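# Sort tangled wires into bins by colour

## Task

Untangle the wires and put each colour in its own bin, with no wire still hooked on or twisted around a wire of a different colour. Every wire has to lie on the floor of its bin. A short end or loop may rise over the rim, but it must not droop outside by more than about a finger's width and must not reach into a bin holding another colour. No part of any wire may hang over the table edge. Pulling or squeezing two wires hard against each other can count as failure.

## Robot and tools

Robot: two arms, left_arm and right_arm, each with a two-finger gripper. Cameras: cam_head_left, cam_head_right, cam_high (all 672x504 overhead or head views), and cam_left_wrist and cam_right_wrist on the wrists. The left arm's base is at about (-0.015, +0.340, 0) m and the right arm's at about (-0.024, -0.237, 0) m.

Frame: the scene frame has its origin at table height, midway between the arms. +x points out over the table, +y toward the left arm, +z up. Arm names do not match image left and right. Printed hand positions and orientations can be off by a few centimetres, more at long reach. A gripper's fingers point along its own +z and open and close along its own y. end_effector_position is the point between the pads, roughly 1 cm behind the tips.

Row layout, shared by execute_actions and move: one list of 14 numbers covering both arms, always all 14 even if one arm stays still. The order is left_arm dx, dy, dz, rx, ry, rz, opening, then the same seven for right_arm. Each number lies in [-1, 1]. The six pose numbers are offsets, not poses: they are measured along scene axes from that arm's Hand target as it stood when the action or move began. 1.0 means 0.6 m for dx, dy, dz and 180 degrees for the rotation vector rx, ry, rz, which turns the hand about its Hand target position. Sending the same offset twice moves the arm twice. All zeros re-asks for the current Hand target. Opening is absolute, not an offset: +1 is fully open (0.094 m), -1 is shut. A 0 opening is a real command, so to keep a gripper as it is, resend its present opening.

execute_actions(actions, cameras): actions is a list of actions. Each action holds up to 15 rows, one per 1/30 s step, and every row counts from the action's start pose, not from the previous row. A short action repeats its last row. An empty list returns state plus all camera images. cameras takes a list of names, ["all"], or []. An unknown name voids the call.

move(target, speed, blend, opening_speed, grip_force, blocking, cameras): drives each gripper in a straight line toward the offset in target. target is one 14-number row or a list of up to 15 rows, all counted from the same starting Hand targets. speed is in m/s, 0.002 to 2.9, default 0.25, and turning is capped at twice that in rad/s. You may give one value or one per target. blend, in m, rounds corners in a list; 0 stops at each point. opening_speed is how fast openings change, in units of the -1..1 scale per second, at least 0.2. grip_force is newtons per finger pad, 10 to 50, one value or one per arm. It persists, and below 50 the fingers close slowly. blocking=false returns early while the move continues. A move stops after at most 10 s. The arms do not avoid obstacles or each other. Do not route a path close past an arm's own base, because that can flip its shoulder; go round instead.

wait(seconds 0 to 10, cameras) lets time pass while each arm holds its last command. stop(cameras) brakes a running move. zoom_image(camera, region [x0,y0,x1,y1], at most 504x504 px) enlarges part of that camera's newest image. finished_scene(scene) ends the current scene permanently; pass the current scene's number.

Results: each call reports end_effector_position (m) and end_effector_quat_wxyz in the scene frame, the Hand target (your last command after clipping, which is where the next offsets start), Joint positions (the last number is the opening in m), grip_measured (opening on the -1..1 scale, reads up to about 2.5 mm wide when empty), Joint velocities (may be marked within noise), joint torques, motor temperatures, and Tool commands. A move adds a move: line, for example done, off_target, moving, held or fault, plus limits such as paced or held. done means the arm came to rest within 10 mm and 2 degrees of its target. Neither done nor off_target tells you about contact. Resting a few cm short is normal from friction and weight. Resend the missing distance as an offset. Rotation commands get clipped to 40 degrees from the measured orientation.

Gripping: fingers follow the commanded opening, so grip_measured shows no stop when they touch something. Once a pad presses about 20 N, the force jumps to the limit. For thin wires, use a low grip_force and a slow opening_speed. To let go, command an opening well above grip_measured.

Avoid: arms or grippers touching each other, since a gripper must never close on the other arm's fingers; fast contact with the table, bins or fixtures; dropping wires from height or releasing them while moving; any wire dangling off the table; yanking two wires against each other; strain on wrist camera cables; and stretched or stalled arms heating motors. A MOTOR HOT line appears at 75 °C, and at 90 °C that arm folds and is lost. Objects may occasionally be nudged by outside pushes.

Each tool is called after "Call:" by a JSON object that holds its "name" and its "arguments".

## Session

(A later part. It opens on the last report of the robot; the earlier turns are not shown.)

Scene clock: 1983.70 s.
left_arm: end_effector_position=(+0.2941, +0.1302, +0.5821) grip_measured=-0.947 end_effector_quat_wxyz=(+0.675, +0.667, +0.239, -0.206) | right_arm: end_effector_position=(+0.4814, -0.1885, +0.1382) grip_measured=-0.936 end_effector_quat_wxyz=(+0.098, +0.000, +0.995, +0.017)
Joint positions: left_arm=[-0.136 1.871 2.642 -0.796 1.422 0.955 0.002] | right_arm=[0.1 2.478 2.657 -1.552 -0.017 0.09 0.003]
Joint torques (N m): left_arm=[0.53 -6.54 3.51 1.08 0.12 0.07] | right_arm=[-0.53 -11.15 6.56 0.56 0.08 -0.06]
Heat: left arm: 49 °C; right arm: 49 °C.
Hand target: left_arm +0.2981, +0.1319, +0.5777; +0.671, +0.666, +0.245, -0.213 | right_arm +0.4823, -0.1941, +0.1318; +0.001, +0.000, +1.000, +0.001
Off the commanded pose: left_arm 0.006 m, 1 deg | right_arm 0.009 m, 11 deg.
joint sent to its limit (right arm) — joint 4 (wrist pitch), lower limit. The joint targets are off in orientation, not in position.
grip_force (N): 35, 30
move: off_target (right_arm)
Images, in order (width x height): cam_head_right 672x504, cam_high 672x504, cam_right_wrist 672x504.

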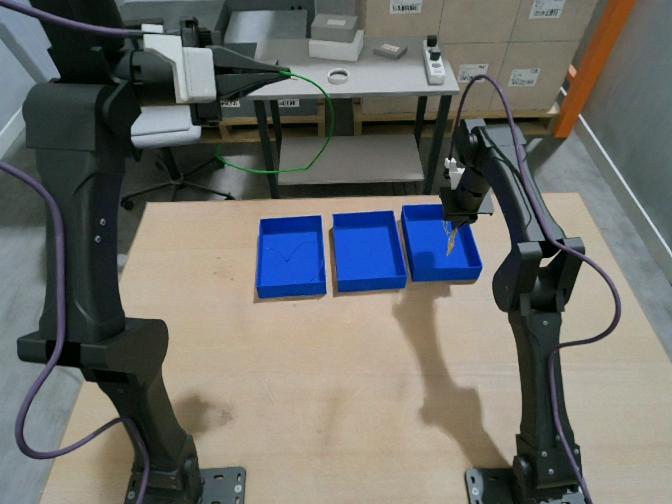

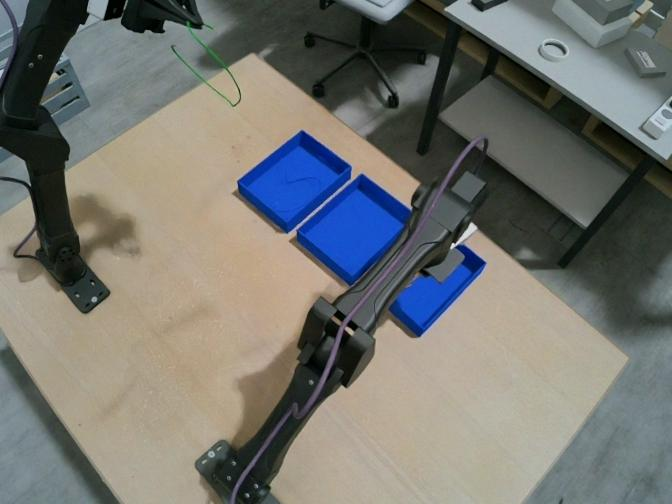

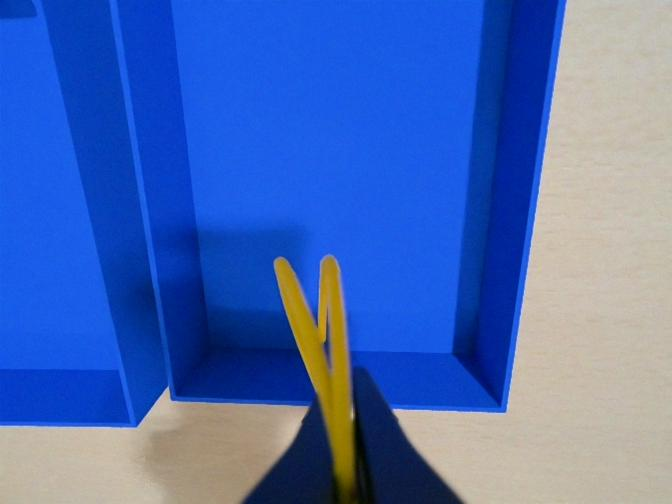

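Call:
{"name": "move", "arguments": {"target": [0,0,0,0,0,0,-1, -0.01,0.02,-0.15,0,0,0, -1], "speed": 0.1, "cameras": ["cam_head_right"]}}

Call:
{"name": "zoom_image", "arguments": {"camera": "cam_head_right", "region": [370, 150, 520, 300]}}

Call:
{"name": "move", "arguments": {"target": [0,0,0,0,0,0,-1, 0,0,0,0,0,0, -0.5], "opening_speed": 0.3}}

Call:
{"name": "move", "arguments": {"target": [0,0,0,0,0,0,-1, -0.02,0,0.2,0,0,0, -0.5], "speed": 0.12, "cameras": ["cam_head_right","cam_right_wrist","cam_high"]}}

Call:
{"name": "zoom_image", "arguments": {"camera": "cam_head_right", "region": [370, 150, 520, 300]}}

Scene clock: 2001.10 s.
left_arm: end_effector_position=(+0.2941, +0.1302, +0.5821) grip_measured=-0.947 end_effector_quat_wxyz=(+0.675, +0.667, +0.239, -0.206) | right_arm: end_effector_position=(+0.4761, -0.1848, +0.0456) grip_measured=-0.937 end_effector_quat_wxyz=(+0.007, +0.000, +1.000, +0.005)
Joint positions: left_arm=[-0.136 1.871 2.642 -0.796 1.422 0.955 0.002] | right_arm=[0.111 2.65 2.622 -1.528 -0.009 0.1 0.003]
Joint torques (N m): left_arm=[0.54 -6.53 3.51 1.06 0.1 0.02] | right_arm=[0.64 -11.73 8.17 0.1 0.03 0.07]
Heat: left arm: 48 °C; right arm: 49 °C.
Hand target: left_arm +0.2981, +0.1319, +0.5777; +0.671, +0.666, +0.245, -0.213 | right_arm +0.4763, -0.1822, +0.0418; +0.001, +0.000, +1.000, +0.001
Off the commanded pose: left_arm 0.006 m, 1 deg | right_arm 0.005 m, 1 deg.
grip_force (N): 35, 30
move: done
Images, in order (width x height): cam_head_right 672x504.

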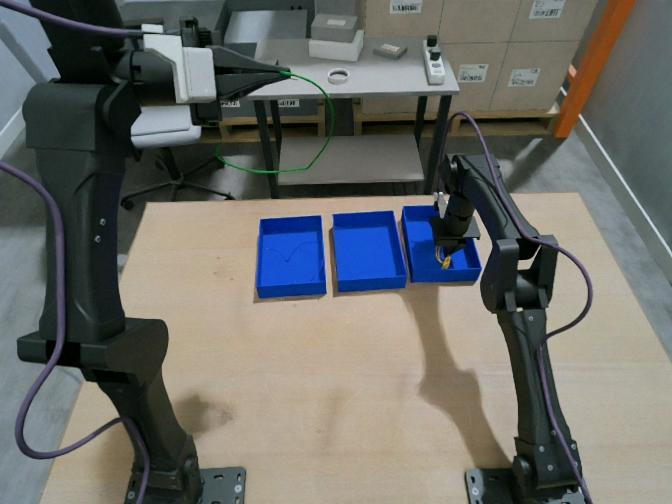

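Scaled by 3.360 from the camera's 672x504 image, which has a finer 960x720 frame.

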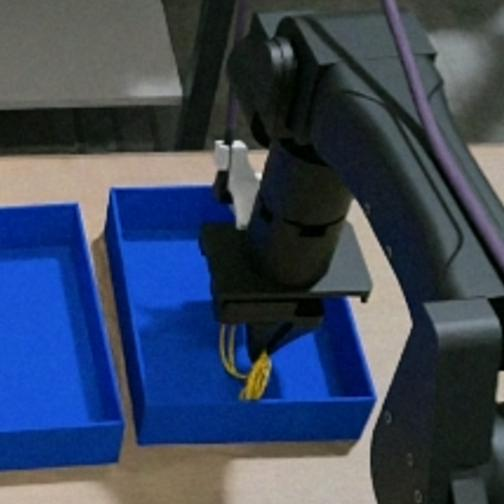

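Scene clock: 2002.97 s.
left_arm: end_effector_position=(+0.2941, +0.1302, +0.5821) grip_measured=-0.947 end_effector_quat_wxyz=(+0.675, +0.667, +0.239, -0.206) | right_arm: end_effector_position=(+0.4744, -0.1850, +0.0455) grip_measured=-0.502 end_effector_quat_wxyz=(+0.003, +0.001, +1.000, +0.005)
Joint positions: left_arm=[-0.136 1.871 2.642 -0.796 1.422 0.955 0.002] | right_arm=[0.111 2.65 2.622 -1.535 -0.009 0.101 0.023]
Joint torques (N m): left_arm=[0.39 -6.31 3.28 1.06 0.09 -0.01] | right_arm=[0.64 -11.7 8.21 0.15 0.03 0.06]
Heat: left arm: 48 °C; right arm: 50 °C.
Hand target: left_arm +0.2981, +0.1319, +0.5777; +0.671, +0.666, +0.245, -0.213 | right_arm +0.4763, -0.1822, +0.0418; +0.001, +0.000, +1.000, +0.001
Off the commanded pose: left_arm 0.006 m, 1 deg | right_arm 0.005 m, 0 deg.
grip_force (N): 35, 30
move: done

Scene clock: 2004.60 s.
left_arm: end_effector_position=(+0.2941, +0.1302, +0.5821) grip_measured=-0.947 end_effector_quat_wxyz=(+0.675, +0.667, +0.239, -0.206) | right_arm: end_effector_position=(+0.4702, -0.1839, +0.1484) grip_measured=-0.502 end_effector_quat_wxyz=(+0.095, +0.000, +0.995, +0.014)
Joint positions: left_arm=[-0.136 1.871 2.642 -0.796 1.422 0.955 0.002] | right_arm=[0.114 2.42 2.594 -1.552 -0.009 0.103 0.023]
Joint torques (N m): left_arm=[0.69 -6.52 3.32 1.05 0.11 0] | right_arm=[0.58 -15.56 4.27 0.55 0.03 0.07]
Heat: left arm: 48 °C; right arm: 52 °C.
Hand target: left_arm +0.2981, +0.1319, +0.5777; +0.671, +0.666, +0.245, -0.213 | right_arm +0.4643, -0.1822, +0.1618; +0.001, +0.000, +1.000, +0.001
Off the commanded pose: left_arm 0.006 m, 1 deg | right_arm 0.015 m, 11 deg.
joint sent to its limit (right arm) — joint 4 (wrist pitch), lower limit. The joint targets are off in orientation, not in position.
grip_force (N): 35, 30
move: off_target (right_arm)
Images, in order (width x height): cam_head_right 672x504, cam_high 672x504, cam_right_wrist 672x504.

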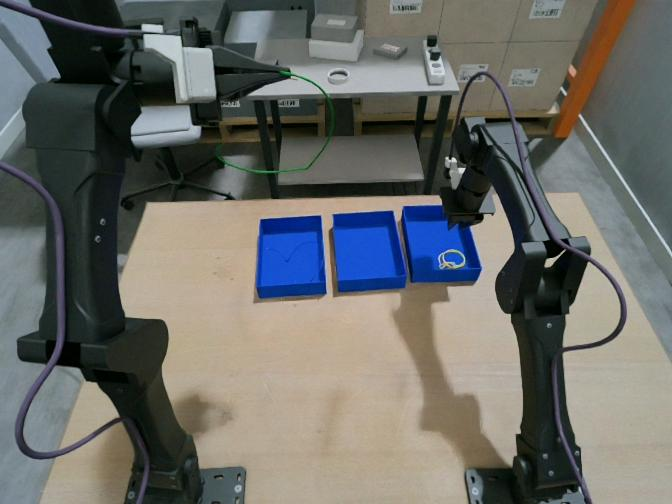

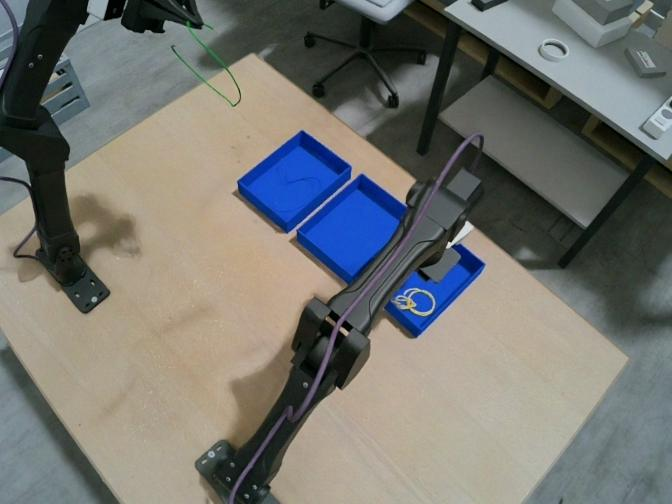

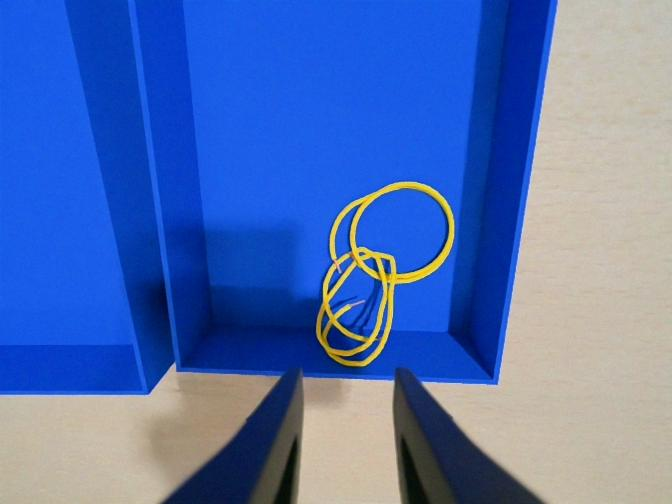

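Scaled by 3.360 from the camera's 672x504 image, which has a finer 960x720 frame.

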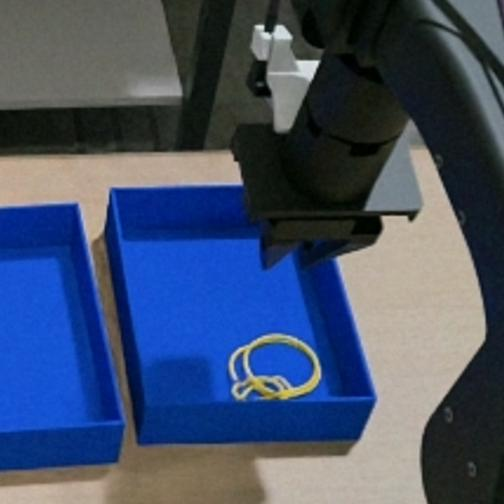

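Call:
{"name": "move", "arguments": {"target": [[0.1,-0.1,-0.15,0.244,0.053,0.043,-1, -0.1,-0.1,0.08,0,0,0, -0.5],[0.27,-0.17,-0.4,0.4877,0.107,0.086,-1, -0.25,-0.2,0.08,0,0,0, -0.5]], "speed": 0.25, "blend": 0.05, "cameras": ["all"]}}

Call:
{"name": "zoom_image", "arguments": {"camera": "cam_high", "region": [200, 80, 450, 330]}}

Scene clock: 2025.40 s.
left_arm: end_effector_position=(+0.4583, +0.0355, +0.3384) grip_measured=-0.947 end_effector_quat_wxyz=(+0.383, +0.778, +0.461, +0.186) | right_arm: end_effector_position=(+0.3212, -0.3010, +0.2028) grip_measured=-0.502 end_effector_quat_wxyz=(+0.046, +0.001, +0.999, -0.004)
Joint positions: left_arm=[-0.604 2.292 2.853 -1.252 0.012 1.497 0.002] | right_arm=[-0.179 1.834 1.911 -1.557 -0.009 -0.187 0.023]
Joint torques (N m): left_arm=[-0.59 -10.85 5.93 1.61 -0.02 0.01] | right_arm=[-0.28 -10.54 4.29 0.4 0.02 -0.07]
Motor temperatures (°C): left_arm=[33 45 48 37 32 33 36] | right_arm=[31 61 45 38 34 32 34]
Heat: left arm: 48 °C; right arm: 61 °C.
Hand target: left_arm +0.4601, +0.0299, +0.3378; +0.082, +0.861, +0.500, +0.039 | right_arm +0.3143, -0.3021, +0.2098; +0.001, +0.000, +1.000, +0.001
Off the commanded pose: left_arm 0.006 m, 50 deg; orientation clipped | right_arm 0.010 m, 5 deg.
elbow stopped short (left arm): the move would have taken joint 3 (elbow) straighter than the controller allows.
joint sent to its limit (right arm) — joint 4 (wrist pitch), lower limit. The joint targets are off in orientation, not in position.
grip_force (N): 35, 30
move: off_target (left_arm, right_arm); limits=paced

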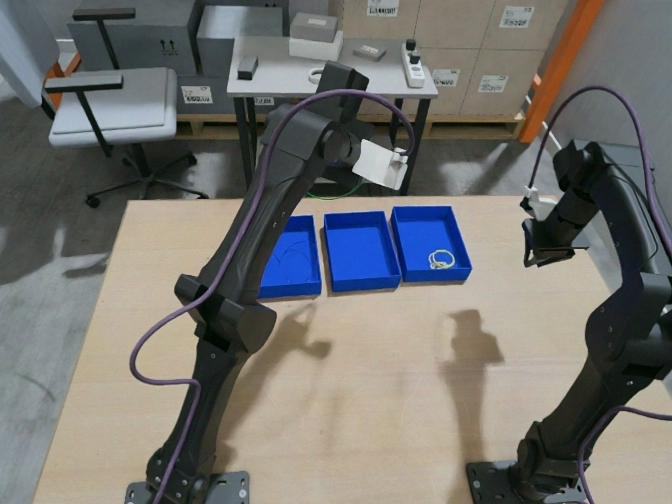

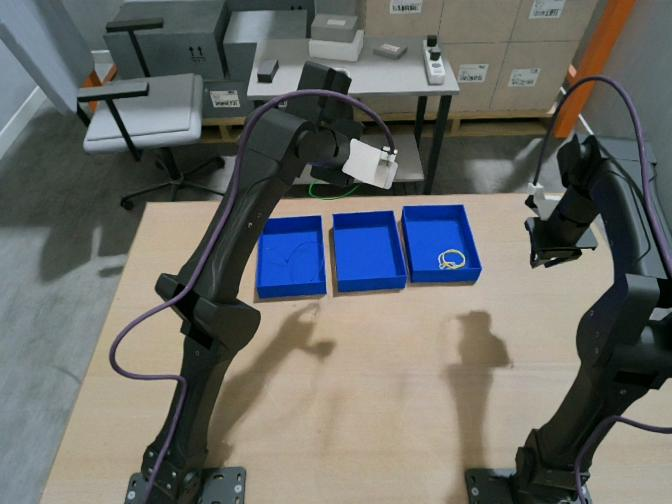

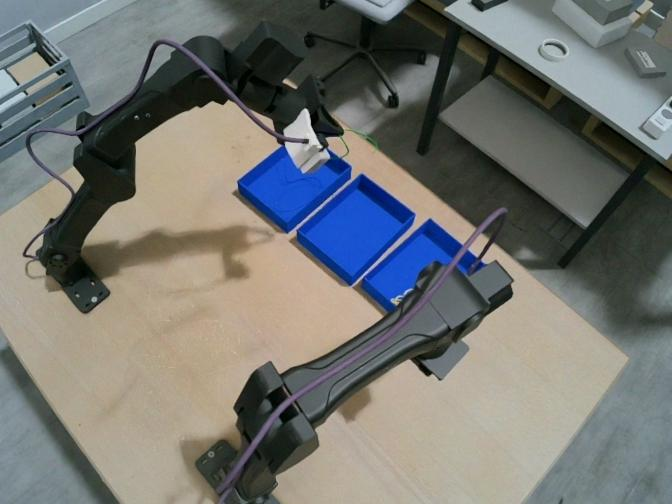

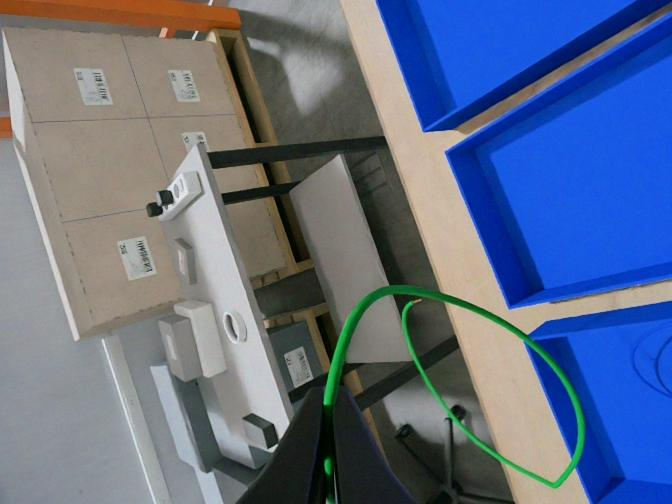

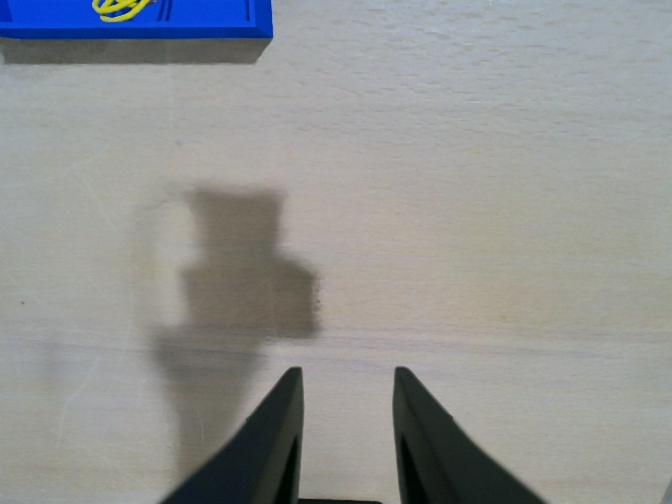

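Scaled by 2.016 from the camera's 672x504 image, which has a finer 960x720 frame.

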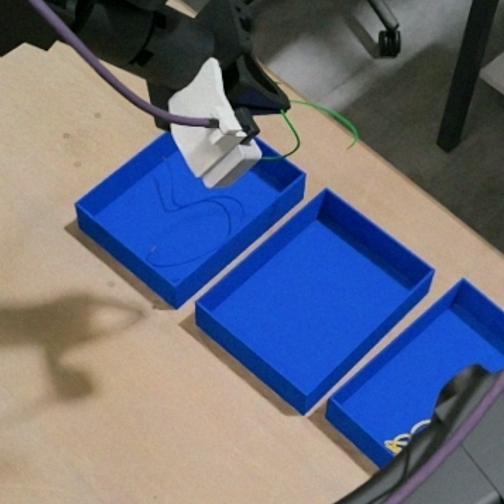

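Call:
{"name": "move", "arguments": {"target": [[0.04,-0.03,-0.22,0.022,0.054,0.138,-1, 0,0,0,0,0,0, -0.5]], "speed": 0.15, "cameras": ["cam_high","cam_left_wrist","cam_head_right"]}}

Call:
{"name": "zoom_image", "arguments": {"camera": "cam_high", "region": [200, 80, 450, 330]}}

Scene clock: 2045.50 s.
left_arm: end_effector_position=(+0.4829, +0.0103, +0.2167) grip_measured=-0.947 end_effector_quat_wxyz=(+0.313, +0.703, +0.632, +0.091) | right_arm: end_effector_position=(+0.3212, -0.3010, +0.2028) grip_measured=-0.502 end_effector_quat_wxyz=(+0.046, +0.001, +0.999, -0.004)
Joint positions: left_arm=[-0.628 2.508 2.853 -1.252 -0.023 1.091 0.002] | right_arm=[-0.179 1.834 1.911 -1.557 -0.009 -0.187 0.023]
Joint torques (N m): left_arm=[0.58 -12 6.65 1.11 0.1 -0.16] | right_arm=[-0.28 -10.55 4.29 0.4 0.01 -0.07]
Motor temperatures (°C): left_arm=[33 48 51 39 32 33 36] | right_arm=[31 54 44 37 34 32 34]
Heat: left arm: 51 °C; right arm: 54 °C.
Hand target: left_arm +0.4841, +0.0119, +0.2057; +0.000, +0.736, +0.677, +0.001 | right_arm +0.3143, -0.3021, +0.2098; +0.001, +0.000, +1.000, +0.001
Off the commanded pose: left_arm 0.011 m, 38 deg | right_arm 0.010 m, 5 deg.
elbow stopped short (left arm): the move would have taken joint 3 (elbow) straighter than the controller allows.
joint sent to its limit (right arm) — joint 4 (wrist pitch), lower limit. The joint targets are off in orientation, not in position.
grip_force (N): 35, 30
move: off_target (left_arm, right_arm)
Images, in order (width x height): cam_head_right 672x504, cam_high 672x504, cam_left_wrist 672x504.

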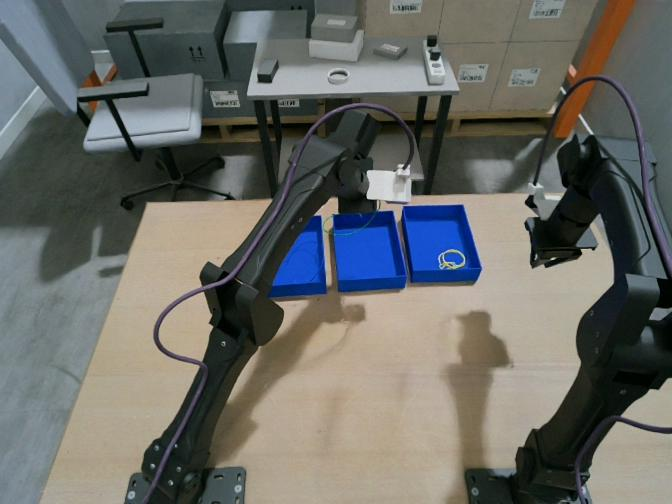

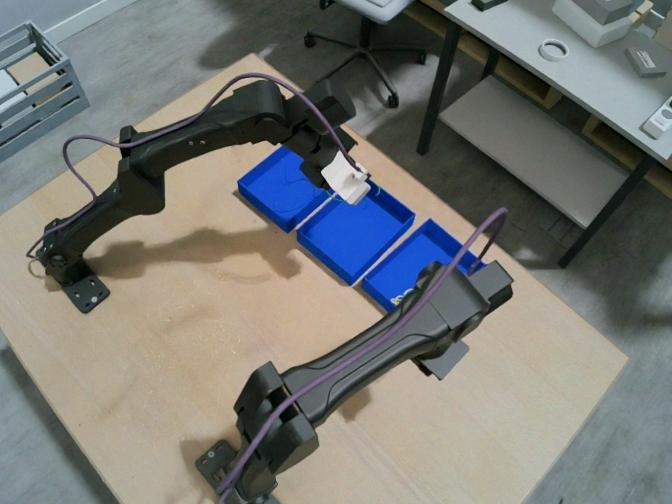

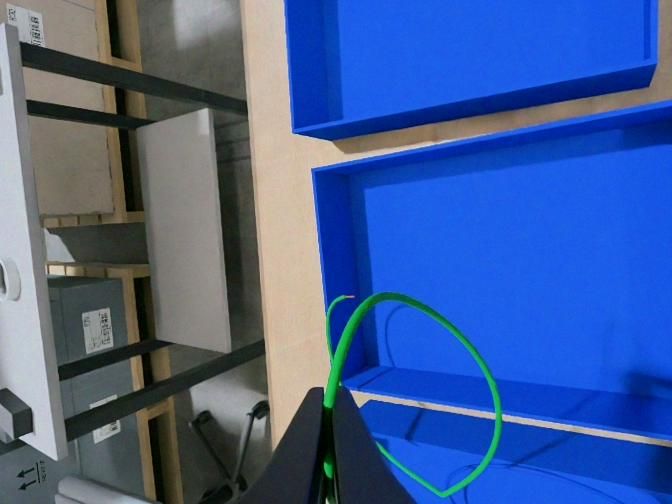

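Scaled by 2.016 from the camera's 672x504 image, which has a finer 960x720 frame.

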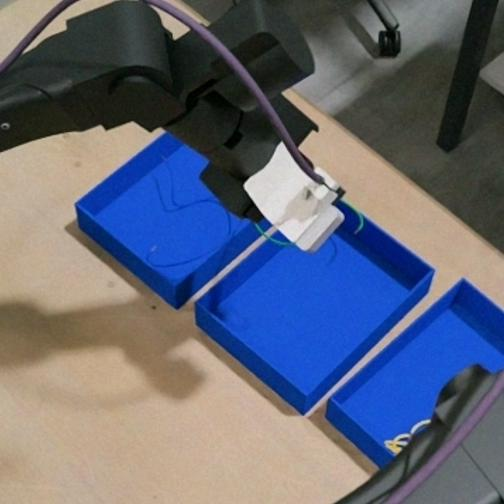

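Call:
{"name": "move", "arguments": {"target": [[-0.08,-0.075,-0.1,0,0,0,-1, 0,0,0,0,0,0, -0.5]], "speed": 0.15, "cameras": ["cam_high","cam_left_wrist","cam_head_right"]}}

Call:
{"name": "zoom_image", "arguments": {"camera": "cam_high", "region": [200, 80, 450, 330]}}

Call:
{"name": "zoom_image", "arguments": {"camera": "cam_head_right", "region": [240, 160, 440, 310]}}

Scene clock: 2063.07 s.
left_arm: end_effector_position=(+0.4417, -0.0304, +0.1585) grip_measured=-0.947 end_effector_quat_wxyz=(+0.247, +0.715, +0.652, +0.046) | right_arm: end_effector_position=(+0.3212, -0.3010, +0.2028) grip_measured=-0.502 end_effector_quat_wxyz=(+0.046, +0.001, +0.999, -0.004)
Joint positions: left_arm=[-0.724 2.593 2.853 -1.324 -0.021 0.979 0.002] | right_arm=[-0.179 1.834 1.911 -1.557 -0.009 -0.187 0.023]
Joint torques (N m): left_arm=[-0.61 -12.41 6.53 0.77 0.11 -0.15] | right_arm=[-0.27 -10.55 4.29 0.4 0.02 -0.07]
Heat: left arm: 52 °C; right arm: 52 °C.
Hand target: left_arm +0.4362, -0.0330, +0.1457; +0.000, +0.736, +0.677, +0.001 | right_arm +0.3143, -0.3021, +0.2098; +0.001, +0.000, +1.000, +0.001
Off the commanded pose: left_arm 0.014 m, 29 deg | right_arm 0.010 m, 5 deg.
elbow stopped short (left arm): the move would have taken joint 3 (elbow) straighter than the controller allows.
joint sent to its limit (right arm) — joint 4 (wrist pitch), lower limit. The joint targets are off in orientation, not in position.
grip_force (N): 35, 30
move: off_target (left_arm, right_arm)
Images, in order (width x height): cam_head_right 672x504, cam_high 672x504, cam_left_wrist 672x504.

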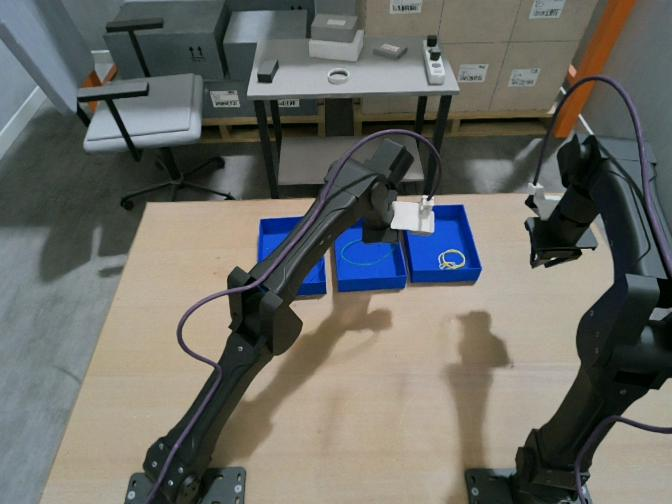

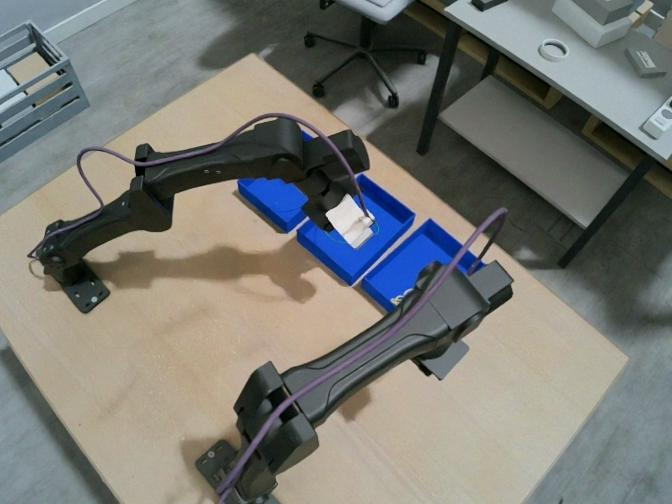

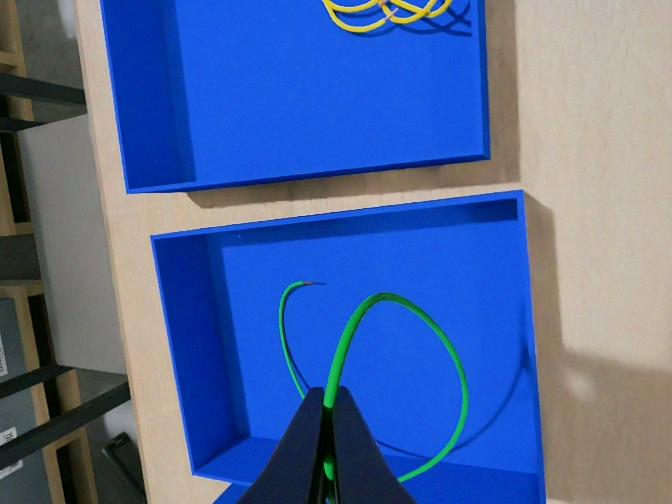

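Scaled by 2.016 from the camera's 672x504 image, which has a finer 960x720 frame.

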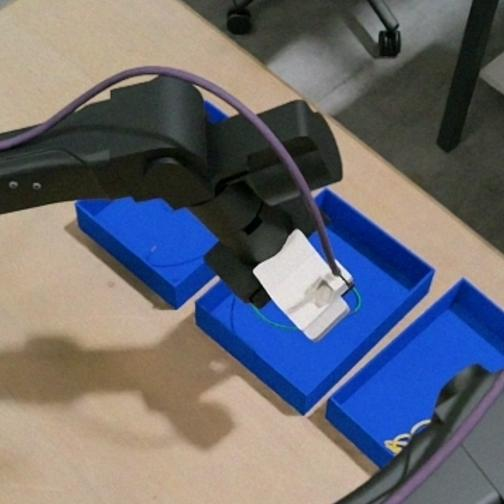

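Scaled by 2.520 from the camera's 672x504 image, which has a finer 960x720 frame.

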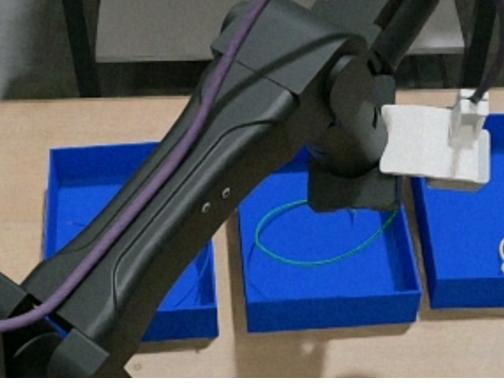

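Call:
{"name": "move", "arguments": {"target": [[0.0,0.01,-0.13,0,0,0,-1, 0,0,0,0,0,0, -0.5]], "speed": 0.1, "cameras": ["cam_left_wrist","cam_head_right"]}}

Call:
{"name": "zoom_image", "arguments": {"camera": "cam_head_right", "region": [240, 160, 440, 310]}}

Scene clock: 2079.30 s.
left_arm: end_effector_position=(+0.4387, -0.0293, +0.0800) grip_measured=-0.947 end_effector_quat_wxyz=(+0.175, +0.728, +0.662, +0.033) | right_arm: end_effector_position=(+0.3212, -0.3010, +0.2028) grip_measured=-0.502 end_effector_quat_wxyz=(+0.046, +0.001, +0.999, -0.004)
Joint positions: left_arm=[-0.724 2.728 2.853 -1.337 -0.015 0.978 0.002] | right_arm=[-0.179 1.834 1.911 -1.557 -0.009 -0.187 0.023]
Joint torques (N m): left_arm=[0.47 -13.12 6.6 0.63 0.11 -0.05] | right_arm=[-0.28 -10.55 4.29 0.4 0.02 -0.07]
Motor temperatures (°C): left_arm=[33 55 52 38 32 33 36] | right_arm=[31 51 43 37 34 32 34]
Heat: left arm: 55 °C; right arm: 51 °C.
Hand target: left_arm +0.4361, -0.0271, +0.0677; +0.000, +0.736, +0.677, +0.001 | right_arm +0.3143, -0.3021, +0.2098; +0.001, +0.000, +1.000, +0.001
Off the commanded pose: left_arm 0.013 m, 21 deg | right_arm 0.010 m, 5 deg.
elbow stopped short (left arm): the move would have taken joint 3 (elbow) straighter than the controller allows.
joint sent to its limit (right arm) — joint 4 (wrist pitch), lower limit. The joint targets are off in orientation, not in position.
grip_force (N): 35, 30
move: off_target (left_arm, right_arm)
Images, in order (width x height): cam_head_right 672x504, cam_left_wrist 672x504.

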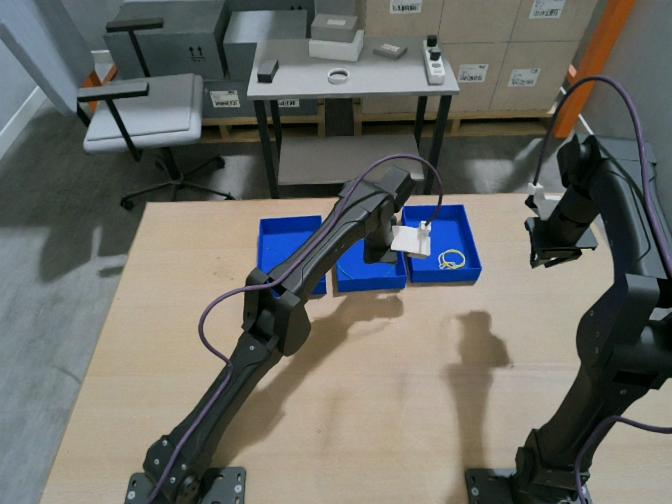

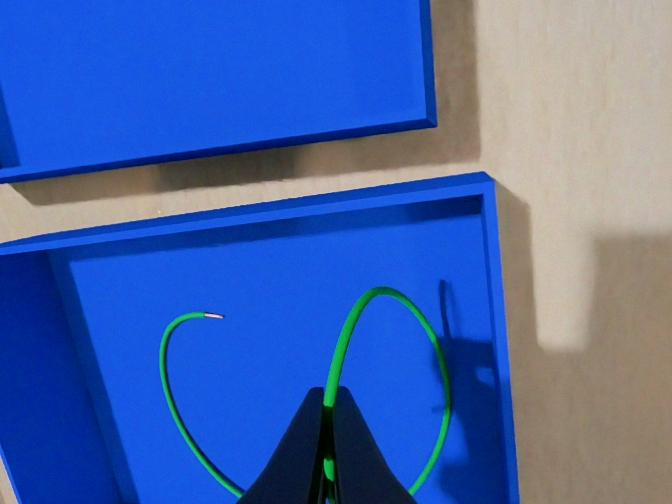

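Scaled by 2.520 from the camera's 672x504 image, which has a finer 960x720 frame.

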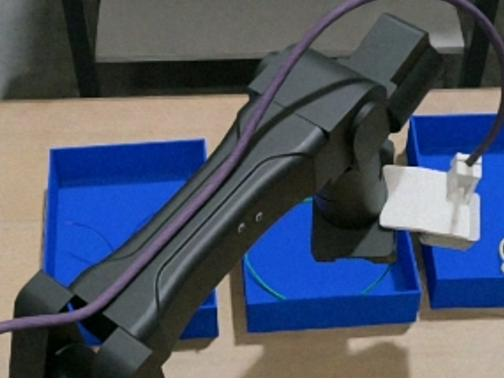

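Good. Lower a bit more and release.

Call:
{"name": "move", "arguments": {"target": [[0.01,0.02,-0.06,0,0,0,-1, 0,0,0,0,0,0, -0.5]], "speed": 0.08}}

Call:
{"name": "move", "arguments": {"target": [0,0,0,0,0,0,-0.6, 0,0,0,0,0,0, -0.5], "opening_speed": 0.3}}

Call:
{"name": "move", "arguments": {"target": [[0,0,0.1,0,0,0,-0.6, 0,0,0,0,0,0, -0.5],[-0.2,0.35,0.3,0,0,0,-0.6, 0,0,0,0,0,0, -0.5]], "speed": 0.15, "cameras": ["all"]}}

Call:
{"name": "zoom_image", "arguments": {"camera": "cam_high", "region": [200, 100, 500, 350]}}

Call:
{"name": "zoom_image", "arguments": {"camera": "cam_head_left", "region": [240, 190, 490, 310]}}

Scene clock: 2100.70 s.
left_arm: end_effector_position=(+0.4428, -0.0185, +0.0449) grip_measured=-0.947 end_effector_quat_wxyz=(+0.145, +0.726, +0.671, +0.028) | right_arm: end_effector_position=(+0.3212, -0.3010, +0.2028) grip_measured=-0.502 end_effector_quat_wxyz=(+0.046, +0.001, +0.999, -0.004)
Joint positions: left_arm=[-0.704 2.791 2.853 -1.337 -0.01 0.982 0.002] | right_arm=[-0.179 1.834 1.911 -1.557 -0.009 -0.187 0.023]
Joint torques (N m): left_arm=[0.68 -13.14 6.49 0.58 0.13 0.08] | right_arm=[-0.28 -10.55 4.29 0.4 0.02 -0.07]
Motor temperatures (°C): left_arm=[33 60 53 37 32 33 37] | right_arm=[31 51 43 37 34 32 34]
Heat: left arm: 60 °C; right arm: 51 °C.
Hand target: left_arm +0.4422, -0.0150, +0.0317; +0.000, +0.736, +0.677, +0.001 | right_arm +0.3143, -0.3021, +0.2098; +0.001, +0.000, +1.000, +0.001
Off the commanded pose: left_arm 0.014 m, 17 deg | right_arm 0.010 m, 5 deg.
elbow stopped short (left arm): the move would have taken joint 3 (elbow) straighter than the controller allows.
joint sent to its limit (right arm) — joint 4 (wrist pitch), lower limit. The joint targets are off in orientation, not in position.
grip_force (N): 35, 30
move: off_target (left_arm, right_arm)

Scene clock: 2102.23 s.
left_arm: end_effector_position=(+0.4428, -0.0185, +0.0449) grip_measured=-0.603 end_effector_quat_wxyz=(+0.145, +0.727, +0.671, +0.028) | right_arm: end_effector_position=(+0.3212, -0.3010, +0.2028) grip_measured=-0.502 end_effector_quat_wxyz=(+0.046, +0.001, +0.999, -0.004)
Joint positions: left_arm=[-0.704 2.791 2.853 -1.337 -0.01 0.983 0.019] | right_arm=[-0.179 1.834 1.911 -1.557 -0.009 -0.187 0.023]
Joint torques (N m): left_arm=[0.65 -13.11 6.61 0.59 0.07 0.08] | right_arm=[-0.28 -10.54 4.3 0.4 0.01 -0.07]
Motor temperatures (°C): left_arm=[33 60 53 37 32 33 36] | right_arm=[31 51 43 37 34 32 34]
Heat: left arm: 60 °C; right arm: 51 °C.
Hand target: left_arm +0.4422, -0.0150, +0.0317; +0.000, +0.736, +0.677, +0.001 | right_arm +0.3143, -0.3021, +0.2098; +0.001, +0.000, +1.000, +0.001
Off the commanded pose: left_arm 0.014 m, 17 deg | right_arm 0.010 m, 5 deg.
elbow stopped short (left arm): the move would have taken joint 3 (elbow) straighter than the controller allows.
joint sent to its limit (right arm) — joint 4 (wrist pitch), lower limit. The joint targets are off in orientation, not in position.
grip_force (N): 35, 30
move: off_target (left_arm, right_arm)

Scene clock: 2105.97 s.
left_arm: end_effector_position=(+0.3289, +0.1912, +0.2108) grip_measured=-0.603 end_effector_quat_wxyz=(+0.067, +0.731, +0.679, +0.030) | right_arm: end_effector_position=(+0.3212, -0.3010, +0.2028) grip_measured=-0.502 end_effector_quat_wxyz=(+0.046, +0.001, +0.999, -0.004)
Joint positions: left_arm=[-0.446 1.888 2.009 -1.545 -0.001 1.234 0.019] | right_arm=[-0.179 1.834 1.911 -1.557 -0.009 -0.187 0.023]
Joint torques (N m): left_arm=[0.02 -10.02 4.44 0.25 0.03 0.1] | right_arm=[-0.28 -10.55 4.29 0.4 0.02 -0.07]
Motor temperatures (°C): left_arm=[33 61 52 37 32 33 36] | right_arm=[31 51 43 37 34 32 34]
Heat: left arm: 61 °C; right arm: 51 °C.
Hand target: left_arm +0.3222, +0.1949, +0.2116; +0.000, +0.736, +0.677, +0.001 | right_arm +0.3143, -0.3021, +0.2098; +0.001, +0.000, +1.000, +0.001
Off the commanded pose: left_arm 0.008 m, 8 deg | right_arm 0.010 m, 5 deg.
elbow stopped short (left arm): the move would have taken joint 3 (elbow) straighter than the controller allows.
joint sent to its limit (left arm) — joint 4 (wrist pitch), lower limit. The joint targets are off in orientation, not in position.
joint sent to its limit (right arm) — joint 4 (wrist pitch), lower limit. The joint targets are off in orientation, not in position.
grip_force (N): 35, 30
move: off_target (left_arm, right_arm)

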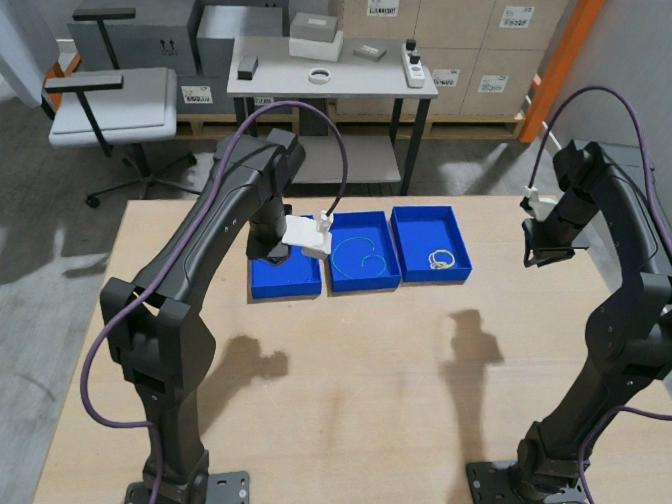

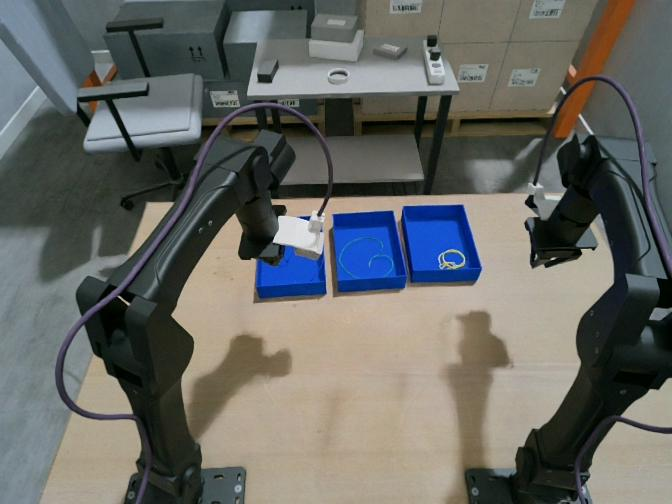

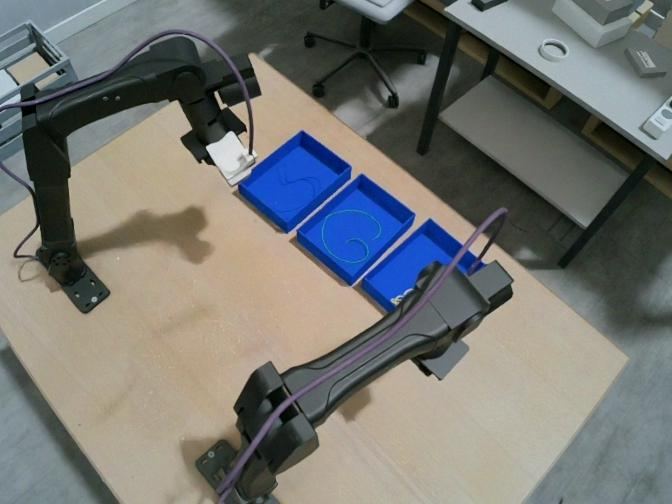

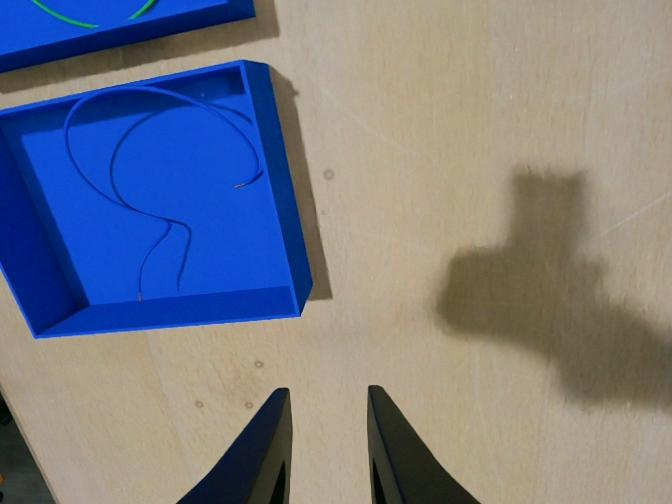

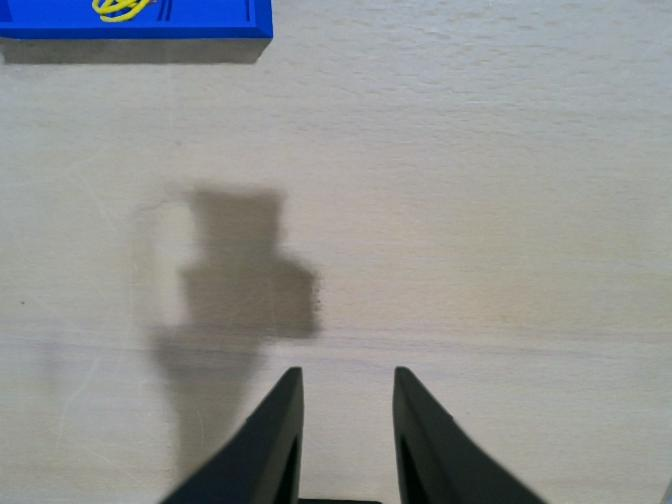

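Scaled by 1.680 from the camera's 672x504 image, which has a finer 960x720 frame.

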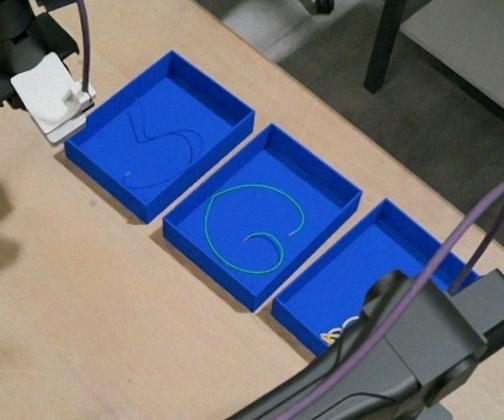

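Scaled by 2.016 from the camera's 672x504 image, which has a finer 960x720 frame.

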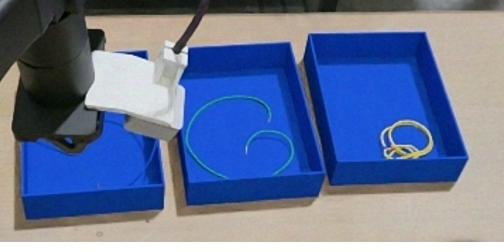

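Call:
{"name": "finished_scene", "arguments": {"scene": 1}}

The scene is finished: the task was done.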